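# Clamp the blank matching the setting master in the vise

## Task

Identify the plain metal blank whose width equals that of the dark setting master, then place it in the vise resting on the two loose low bars between the jaws (both bars must finish standing upright), pressed against the fixed jaw (the end block without hoses) and against the work stop (the short rod between the jaws), without leaving the setting master or any other blank clearly tipped over.

## Robot and tools

Robot: a single custom arm with six joints (joint1 waist, joint2 shoulder, joint3 elbow, joint4 forearm roll, joint5 wrist pitch, joint6 wrist roll) and a two-finger parallel gripper carrying a wrist camera. Upper arm 428 mm, forearm 505 mm, forearm offset 150 mm from the elbow axis. The URDF root sits at (0, 0, +0.091) m in the scene frame with quat_wxyz (+0.961, +0.218, +0.172, -0.001), so the base is tilted relative to the table.

Frame: every pose, velocity and target is in the scene frame. Origin is on the table top under the base, +z up, +y to the left when looking along +x. Positions are in metres; orientations are quaternions written w first (qw, qx, qy, qz). The gripper's fingers point along its own +z and open/close along its own y. end_effector_position is the point between the pads when closed, roughly 2 cm short of the fingertips; closing pushes the tips about 10 mm further along +z, mostly while the pads are more than 40 mm apart. Reported pose can be off by a few cm, more at long reach.

Row format (shared by all motion tools): 8 numbers [x, y, z, qw, qx, qy, qz, opening]. x, y, z and the quaternion are an absolute target pose for the gripper in the scene frame, not an offset. opening is on a -1 to +1 scale: +1 fully open (0.084 m), -1 closed. It is also absolute; 0 is a real command, so resend the current value to leave the fingers alone. Always resend the intended quaternion rather than copying a possibly drifted reported one.

execute_actions(actions, cameras): actions is a list of actions; each action is a list of 1 to 15 rows, one per 1/30 s control step, the last row held to fill 15 steps. Each target must lie within 0.6 m of the gripper's position at the start of that action along each gripper axis, else the action (or, for the first action, the whole call) is refused. An empty list just returns state and images. Each step the controller clips the command to within 70 mm and 16 degrees of the measured pose, so a far target may need several actions; check the Hand target line.

move(target, speed, blend, opening_speed, blocking, cameras): drives the gripper in a straight line from its Hand target to one row or through a list of up to 15 rows (10 s total). speed in m/s, 0.002 to 0.5, default 0.25 (rotation up to twice that in rad/s), one value or one per leg. blend in m rounds corners in a list. opening_speed (0.2 or more per second on the -1..+1 scale) makes the fingers change gradually. The first row's opening is sent at the start; later rows' openings are applied after stopping at that row. blocking=false returns after about 0.5 s while the move continues; a new move replaces the running one. The path ignores obstacles, and the arm can lag and overshoot speed, especially near full stretch. Avoid paths passing close to the base (can flip shoulder posture); route around it. The result adds a move: line: done (within 3 mm and 2 degrees), off_target, moving, held, fault, plus limits=paced (pose clipped) or limits=held (steps withheld). Neither done nor off_target says whether something is being touched.

wait(seconds 0 to 10): lets time pass while holding the last command; returns early if a running move ends. stop(): brakes a running move. zoom_image(camera, region [x0, y0, x1, y1] in pixels, up to 504x504) enlarges part of the latest image of cam_head_left, cam_head_right, cam_high, cam_low or cam_wrist (all 672x504). show_instructions() shows the reference image(s). clear_fault() clears a reported torque fault. read_manual(section) only gives licence texts. finished_scene(scene) ends the current scene with its number; the goal must hold without the robot.

Results: gripper pose and velocities, Joint positions (arm joints in URDF order then the measured opening in metres), Joint torques (whole drive output, with offset and noise; positive toward larger joint values), grip_measured on the opening scale, Tool commands, Hand target, optional Wrist depth (7x7 grid of depths in mm, rows split by " / ", '-' for no reading, range 195-3000 mm), step readings of position for execute_actions calls, and MOTOR HOT or fault lines.

Gripping: to hold, command an opening clearly below grip_measured; lower means a firmer squeeze (about 24 N per pad max). Closing fast can press harder.

Cautions: do not drop or release moving parts, slam, hit hard or push hard. A blocked arm keeps pressing until moved away; contact torque beyond the load limits (waist 55.2, shoulder 55.2, elbow 46, forearm roll 24.8, wrist pitch 15, wrist roll 16.6 N m, held weight included) causes a torque fault. Holding loads, staying stretched or pushing at an unreachable pose heats motors; at 80 °C the brakes lock for 30-60 s or more. Objects may occasionally be tugged or pushed by outside disturbances. Nothing may fall from or be left off the table. Keep the support bars upright and the master and other blanks standing.

Each tool is called after "Emit:" in YAML: its name, and indented under it one key for each argument.

Reference images:

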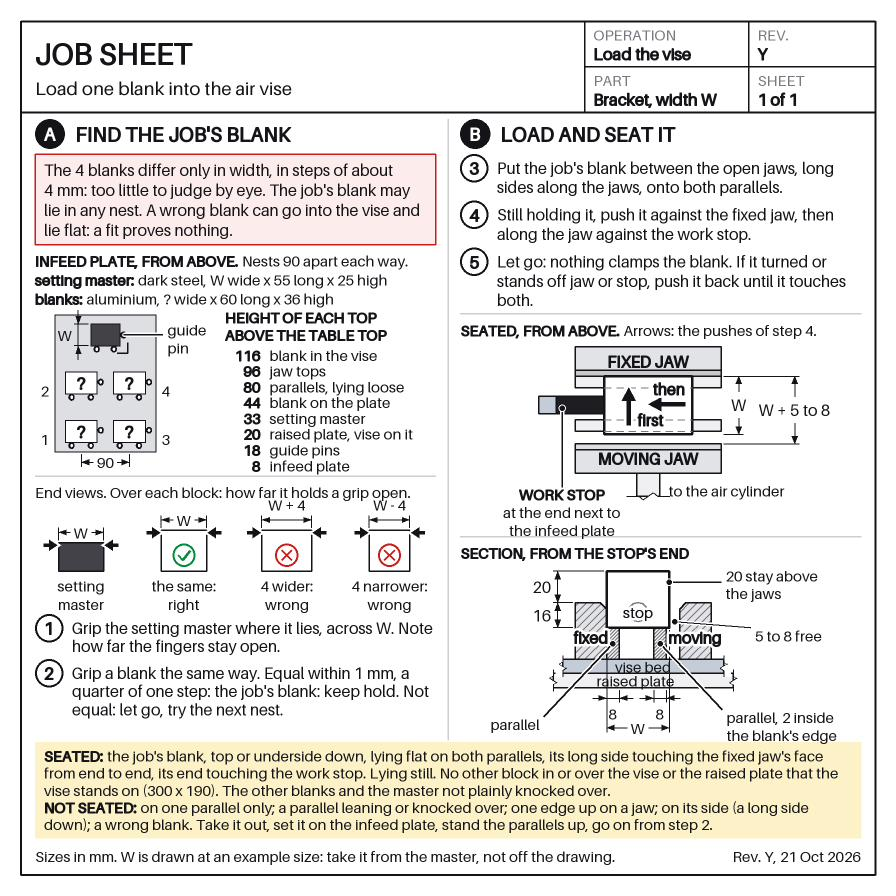

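## Session

Emit:
move:
  target: [0.5, 0.0, 0.5, 0, 1, 0, 0, 1]
  cameras: ["cam_wrist","cam_high"]
  speed: 0.4

Scene clock: 2.17 s.
end_effector_position=(+0.5001, +0.0000, +0.4998) grip_measured=+1.00 end_effector_quat_wxyz=(+0.000, +1.000, +0.000, +0.000)
Joint positions: [0.886 0.288 -0.887 -0.563 -1.349 1.059 0.084]
Joint velocities: within noise
Joint torques (N m): [2.24 0.91 -25.74 0.81 0.19 0]
Wrist depth (mm): [631 631 634 631 631 631 632 / 631 631 631 627 632 631 630 / 633 626 623 635 630 546 595 / 633 588 614 637 632 576 583 / 635 624 628 633 633 573 573 / 637 637 635 636 635 576 538 / 641 635 634 637 636 636 637]
Hand target: +0.5000, +0.0000, +0.5000; +0.000, +1.000, +0.000, +0.000
Off the commanded pose: 0.000 m, 0 deg.
move: done; limits=paced
Images, in order (width x height): cam_high 672x504, cam_wrist 672x504.

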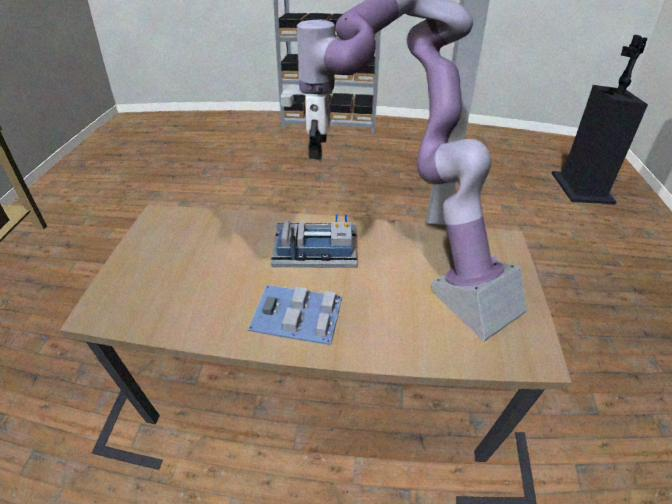

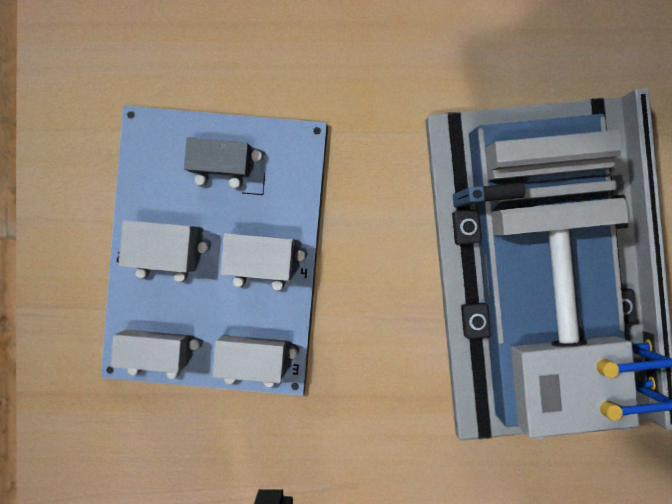

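Emit:
move:
  target:
    - [0.646, 0.142, 0.12, 0, 0.7337, 0.6794, 0, 0.6]
    - [0.646, 0.142, 0.044, 0, 0.7337, 0.6794, 0, 0.6]
    - [0.646, 0.142, 0.044, 0, 0.7337, 0.6794, 0, -1]
  speed: [0.35,0.2,0.2]
  blend: [0.03,0,0]
  opening_speed: 2.5
  cameras: ["cam_wrist"]

Emit:
move:
  target:
    - [0.646, 0.142, 0.044, 0, 0.7337, 0.6794, 0, 0.6]
    - [0.646, 0.142, 0.085, 0, 0.7337, 0.6794, 0, 0.6]
    - [0.470, 0.201, 0.085, 0, 0.7337, 0.6794, 0, 0.6]
    - [0.470, 0.201, 0.046, 0, 0.7337, 0.6794, 0, 0.6]
    - [0.470, 0.201, 0.046, 0, 0.7337, 0.6794, 0, -1]
  opening_speed: 2.5
  blend: [0,0.015,0.015,0,0]
  cameras: ["cam_wrist"]

Scene clock: 34.70 s.
end_effector_position=(+0.6459, +0.1420, +0.0439) grip_measured=-0.36 end_effector_quat_wxyz=(+0.000, +0.734, +0.679, +0.000)
Joint positions: [0.441 -0.637 -1.093 -1.099 -0.622 -0.085 0.028]
Joint velocities: within noise
Joint torques (N m): [14.14 32.21 -17.76 0.43 0.2 0]
Wrist depth (mm): [- - - - - - - / - - - - - - - / - - - - - - - / - - - - - - - / - - - - - - - / - - - - - - - / - - - - - - -]
Hand target: +0.6460, +0.1420, +0.0440; +0.000, +0.734, +0.679, +0.000
Off the commanded pose: 0.000 m, 0 deg.
move: done
Images, in order (width x height): cam_wrist 672x504.

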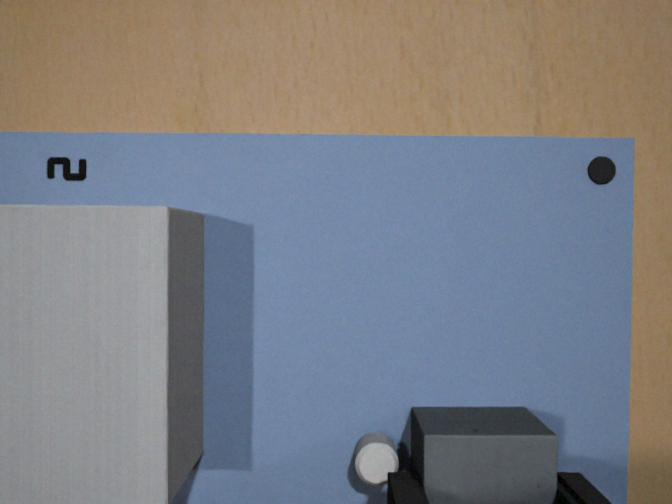

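Scene clock: 38.40 s.
end_effector_position=(+0.4700, +0.2010, +0.0460) grip_measured=-0.36 end_effector_quat_wxyz=(+0.000, +0.734, +0.679, +0.000)
Joint positions: [0.657 -0.635 -0.819 -1.297 -0.587 0.404 0.029]
Joint velocities: within noise
Joint torques (N m): [12.62 24.55 -12.65 0.66 0.1 0.03]
Wrist depth (mm): [- - - - - - - / - - - - - - - / - - - - - - - / - - - - - - - / - - - - - - - / - - - - - - - / - - - - - - -]
Hand target: +0.4700, +0.2010, +0.0460; +0.000, +0.734, +0.679, +0.000
Off the commanded pose: 0.000 m, 0 deg.
move: done
Images, in order (width x height): cam_wrist 672x504.

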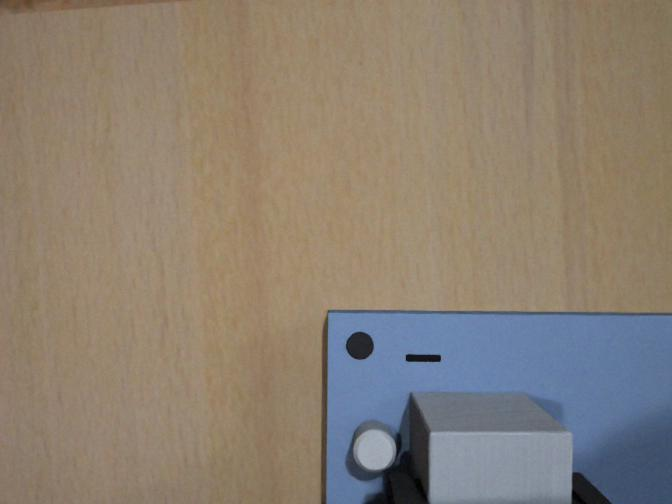

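Emit:
move:
  target:
    - [0.470, 0.201, 0.18, 0, 0.7337, 0.6794, 0, -1]
    - [0.612, -0.163, 0.185, 0, 0.6730, 0.7396, 0, -1]
  speed: [0.25,0.3]
  blend: 0.05
  cameras: ["cam_wrist"]

Scene clock: 48.80 s.
end_effector_position=(+0.6120, -0.1629, +0.1850) grip_measured=-0.36 end_effector_quat_wxyz=(+0.000, +0.673, +0.740, +0.000)
Joint positions: [0.091 0.041 -0.779 -0.816 -0.66 -0.957 0.029]
Joint velocities: within noise
Joint torques (N m): [6.03 21.04 -21.25 0.46 0.24 0.01]
Wrist depth (mm): [315 315 315 315 314 314 314 / 315 316 315 315 315 315 315 / 296 296 297 295 295 295 315 / 256 256 256 256 221 222 315 / 233 257 257 220 255 221 316 / 230 232 232 230 257 220 316 / 234 258 257 - - - 318]
Hand target: +0.6120, -0.1630, +0.1850; +0.000, +0.673, +0.740, +0.000
Off the commanded pose: 0.000 m, 0 deg.
move: done
Images, in order (width x height): cam_wrist 672x504.

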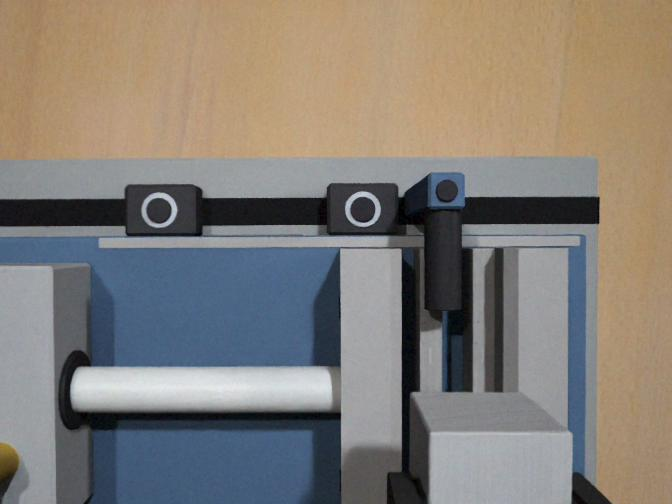

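Emit:
move:
  target:
    - [0.6184, -0.1533, 0.150, 0, 0.6730, 0.7396, 0, -1]
    - [0.6184, -0.1533, 0.1185, 0, 0.6730, 0.7396, 0, -1]
    - [0.6232, -0.1528, 0.1185, 0, 0.6730, 0.7396, 0, -1]
    - [0.6214, -0.1445, 0.1182, 0, 0.6730, 0.7396, 0, -1]
  speed: [0.15,0.06,0.02,0.02]
  blend: [0.008,0,0,0]
  cameras: ["cam_wrist"]

Scene clock: 72.83 s.
end_effector_position=(+0.6199, -0.1463, +0.1182) grip_measured=-0.35 end_effector_quat_wxyz=(+0.000, +0.673, +0.740, -0.005)
Joint positions: [0.064 -0.112 -0.803 -0.962 -0.573 -0.803 0.029]
Joint velocities: within noise
Joint torques (N m): [14.2 21.41 -28.42 0.45 10.68 0.33]
Wrist depth (mm): [248 248 248 246 246 246 246 / 249 249 248 247 247 246 246 / 249 249 248 248 247 246 247 / 214 229 229 213 - 228 227 / - - - - - - 247 / - - - - - - 248 / - - - - - - 249]
Hand target: +0.6214, -0.1445, +0.1182; +0.000, +0.673, +0.740, +0.000
Off the commanded pose: 0.002 m, 1 deg.
move: done
Images, in order (width x height): cam_wrist 672x504.

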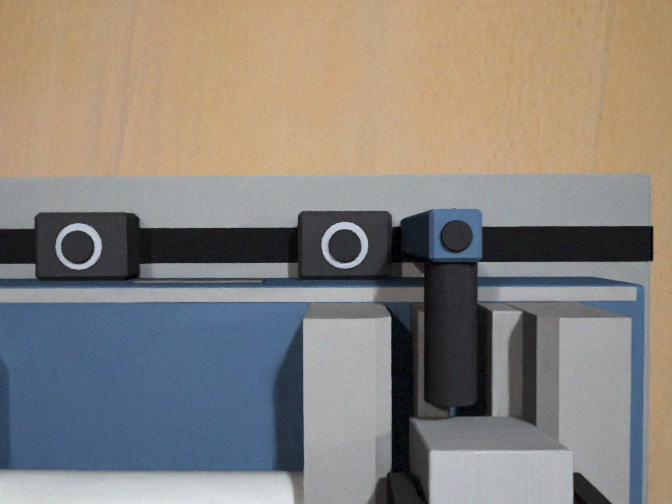

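Emit:
move:
  target: [0.6204, -0.1405, 0.1187, 0, 0.6730, 0.7396, 0, -1]
  speed: 0.02
  cameras: ["cam_wrist"]

Scene clock: 97.13 s.
end_effector_position=(+0.6194, -0.1415, +0.1186) grip_measured=-0.35 end_effector_quat_wxyz=(+0.000, +0.673, +0.740, -0.003)
Joint positions: [0.071 -0.114 -0.801 -0.965 -0.571 -0.793 0.029]
Joint velocities: within noise
Joint torques (N m): [13.69 26.28 -30.96 0.19 9.09 0.29]
Wrist depth (mm): [248 248 248 247 247 246 246 / 249 248 249 248 247 247 247 / 249 249 248 248 248 248 247 / 214 229 229 213 - 228 228 / - 224 223 - - 219 229 / - - - - - - 249 / - - - - - - 249]
Hand target: +0.6204, -0.1405, +0.1187; +0.000, +0.673, +0.740, +0.000
Off the commanded pose: 0.001 m, 0 deg.
move: done
Images, in order (width x height): cam_wrist 672x504.

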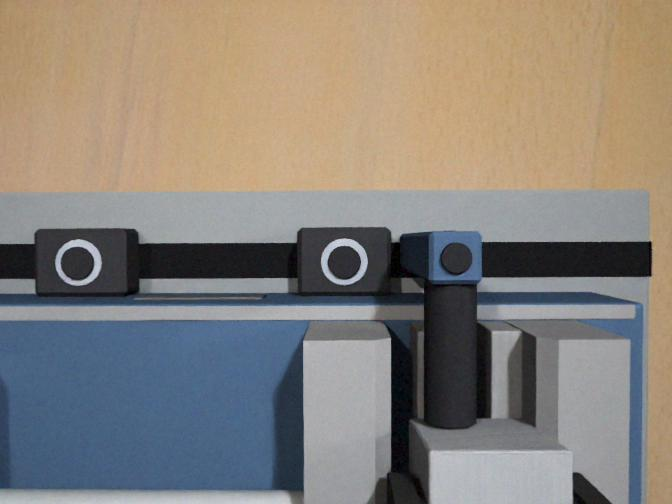

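Emit:
move:
  target: [0.6203, -0.1375, 0.1187, 0, 0.6730, 0.7396, 0, -1]
  speed: 0.02
  cameras: ["cam_wrist"]

Scene clock: 105.40 s.
end_effector_position=(+0.6193, -0.1397, +0.1191) grip_measured=-0.35 end_effector_quat_wxyz=(+0.001, +0.673, +0.740, -0.005)
Joint positions: [0.077 -0.116 -0.802 -0.967 -0.577 -0.785 0.029]
Joint velocities: within noise
Joint torques (N m): [16.15 21.47 -26.7 0.86 11.11 0.58]
Wrist depth (mm): [249 248 248 248 247 247 246 / 249 249 249 248 247 247 247 / 251 250 249 249 248 247 247 / 230 230 230 229 229 228 228 / - 230 230 - - 229 229 / - - - - - - 249 / - - - - - - 249]
Hand target: +0.6203, -0.1375, +0.1187; +0.000, +0.673, +0.740, +0.000
Off the commanded pose: 0.002 m, 1 deg.
move: done
Images, in order (width x height): cam_wrist 672x504.

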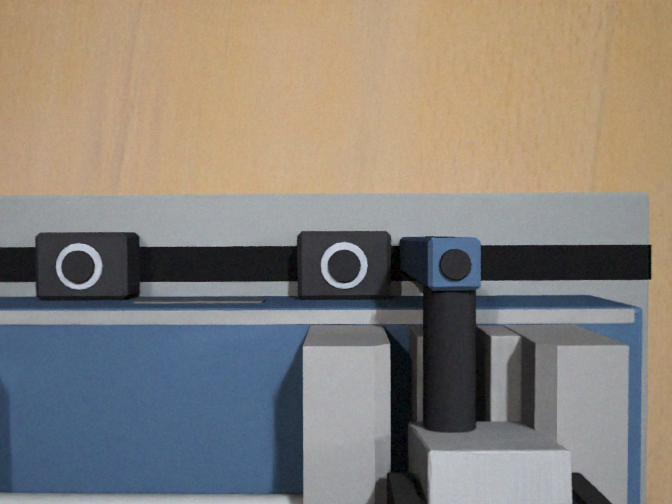

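Emit:
move:
  target:
    - [0.6203, -0.1375, 0.1187, 0, 0.6730, 0.7396, 0, 0.0]
    - [0.6198, -0.1385, 0.165, 0, 0.6730, 0.7396, 0, 0]
    - [0.622, -0.20, 0.20, 0, 0.6730, 0.7396, 0, 0]
  speed: [0.02,0.1,0.25]
  opening_speed: 1.5
  blend: [0,0.01,0]
  cameras: ["cam_wrist"]

Emit:
zoom_image:
  camera: "cam_wrist"
  region: [300, 80, 600, 380]

Scene clock: 121.97 s.
end_effector_position=(+0.6220, -0.1999, +0.1999) grip_measured=-0.01 end_effector_quat_wxyz=(+0.000, +0.673, +0.740, +0.000)
Joint positions: [0.033 0.075 -0.812 -0.754 -0.677 -1.084 0.044]
Joint velocities: within noise
Joint torques (N m): [4.23 21.37 -21.34 0.83 0.16 0.06]
Wrist depth (mm): [330 331 329 329 329 329 329 / 310 310 309 310 310 309 330 / 248 271 271 237 238 236 330 / 244 271 271 238 214 234 330 / 243 272 271 237 215 235 331 / 269 272 272 236 252 238 332 / 285 296 311 297 309 312 332]
Hand target: +0.6220, -0.2000, +0.2000; +0.000, +0.673, +0.740, +0.000
Off the commanded pose: 0.000 m, 0 deg.
move: done
Images, in order (width x height): cam_wrist 672x504.

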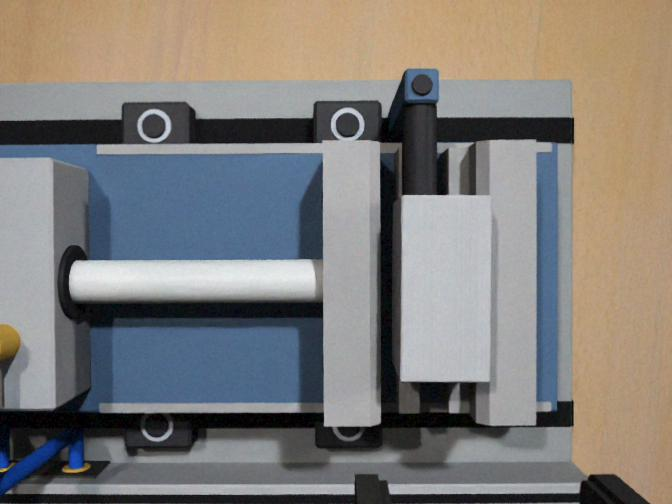

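Scaled by 1.680 from the camera's 672x504 image, which has a finer 960x720 frame.

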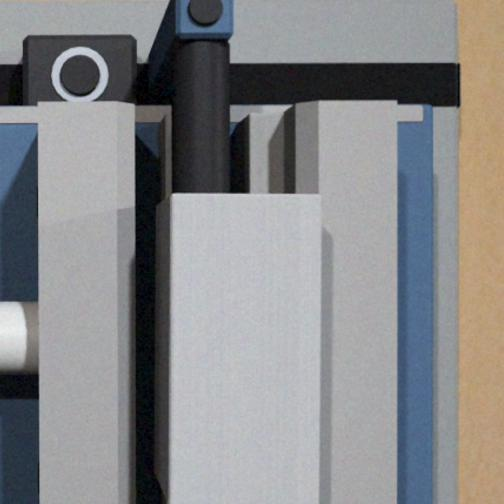

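Emit:
move:
  target:
    - [0.6258, -0.2036, 0.1225, 0, 0.6730, 0.7396, 0, -1]
    - [0.6245, -0.1892, 0.1225, 0, 0.6730, 0.7396, 0, -1]
    - [0.6258, -0.2036, 0.1225, 0, 0.6730, 0.7396, 0, -1]
    - [0.623, -0.20, 0.20, 0, 0.6730, 0.7396, 0, -1]
  speed: [0.15,0.02,0.05,0.2]
  cameras: ["cam_wrist"]

Emit:
zoom_image:
  camera: "cam_wrist"
  region: [300, 80, 600, 380]

Scene clock: 143.23 s.
end_effector_position=(+0.6229, -0.2000, +0.1998) grip_measured=-1.00 end_effector_quat_wxyz=(+0.000, +0.673, +0.740, +0.000)
Joint positions: [0.033 0.073 -0.815 -0.754 -0.677 -1.085 0]
Joint velocities: within noise
Joint torques (N m): [4.58 21.84 -21.5 0.53 0.13 -0.01]
Wrist depth (mm): [330 330 329 329 329 329 328 / 310 310 310 310 309 309 329 / 250 270 271 234 236 270 330 / 246 271 270 234 214 270 330 / 245 271 271 235 215 235 331 / 272 272 271 236 252 237 332 / 284 298 310 309 310 308 332]
Hand target: +0.6230, -0.2000, +0.2000; +0.000, +0.673, +0.740, +0.000
Off the commanded pose: 0.000 m, 0 deg.
move: done
Images, in order (width x height): cam_wrist 672x504.

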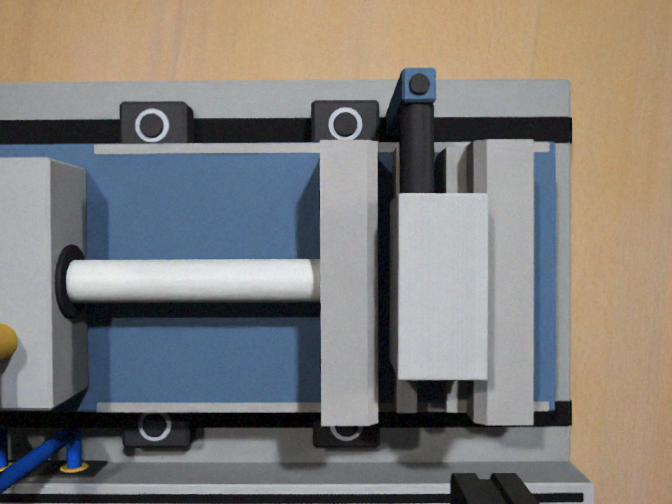

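Scaled by 1.680 from the camera's 672x504 image, which has a finer 960x720 frame.

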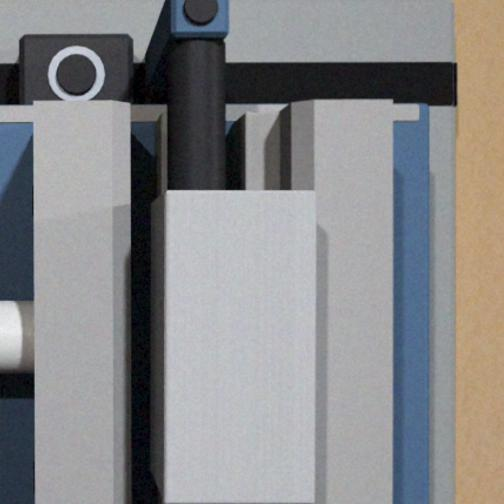

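Emit:
move:
  target:
    - [0.6206, -0.147, 0.185, 0, 0.6730, 0.7396, 0, 0]
    - [0.6206, -0.147, 0.1205, 0, 0.6730, 0.7396, 0, 0]
    - [0.6298, -0.1461, 0.1205, 0, 0.6730, 0.7396, 0, 0]
    - [0.6226, -0.1468, 0.1205, 0, 0.6730, 0.7396, 0, 0]
    - [0.622, -0.147, 0.17, 0, 0.6730, 0.7396, 0, 0]
    - [0.623, -0.2, 0.2, 0, 0.6730, 0.7396, 0, 0]
  speed: [0.2,0.1,0.02,0.05,0.15,0.2]
  blend: [0.01,0,0,0,0.01,0]
  cameras: ["cam_wrist"]

Emit:
zoom_image:
  camera: "cam_wrist"
  region: [300, 80, 600, 380]

Scene clock: 167.37 s.
end_effector_position=(+0.6230, -0.1999, +0.1999) grip_measured=-0.01 end_effector_quat_wxyz=(+0.000, +0.673, +0.740, +0.000)
Joint positions: [0.033 0.073 -0.815 -0.754 -0.677 -1.084 0.044]
Joint velocities: within noise
Joint torques (N m): [4.81 21.28 -21.27 0.62 0.22 0.01]
Wrist depth (mm): [329 330 330 330 329 328 329 / 310 310 310 311 310 309 329 / 250 270 270 234 236 270 330 / 246 271 271 235 214 270 331 / 246 271 271 235 214 271 331 / 272 272 271 235 251 272 331 / 285 298 311 296 310 312 332]
Hand target: +0.6230, -0.2000, +0.2000; +0.000, +0.673, +0.740, +0.000
Off the commanded pose: 0.000 m, 0 deg.
move: done
Images, in order (width x height): cam_wrist 672x504.

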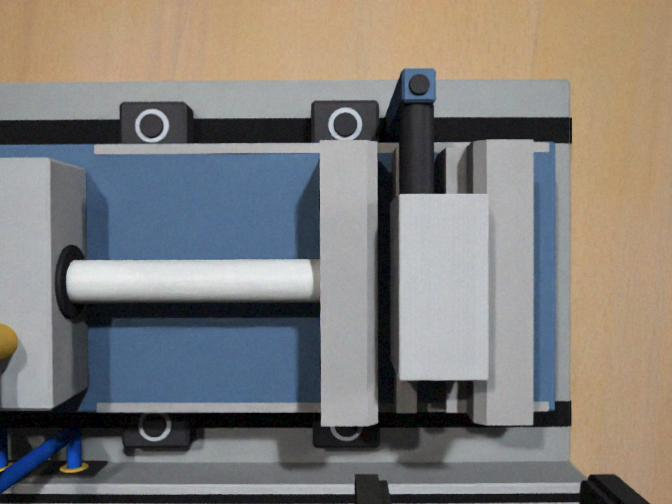

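Scaled by 1.680 from the camera's 672x504 image, which has a finer 960x720 frame.

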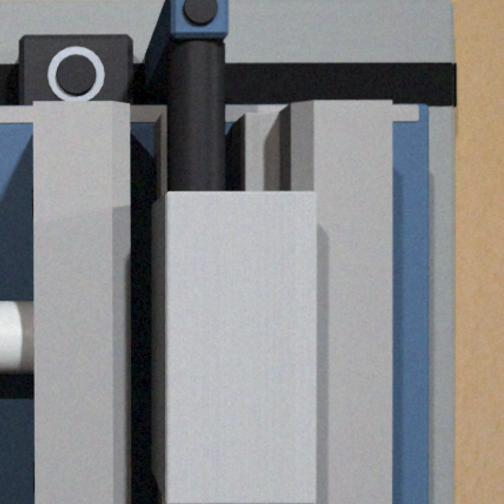

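Emit:
finished_scene:
  scene: 2

The scene is finished: the task was done.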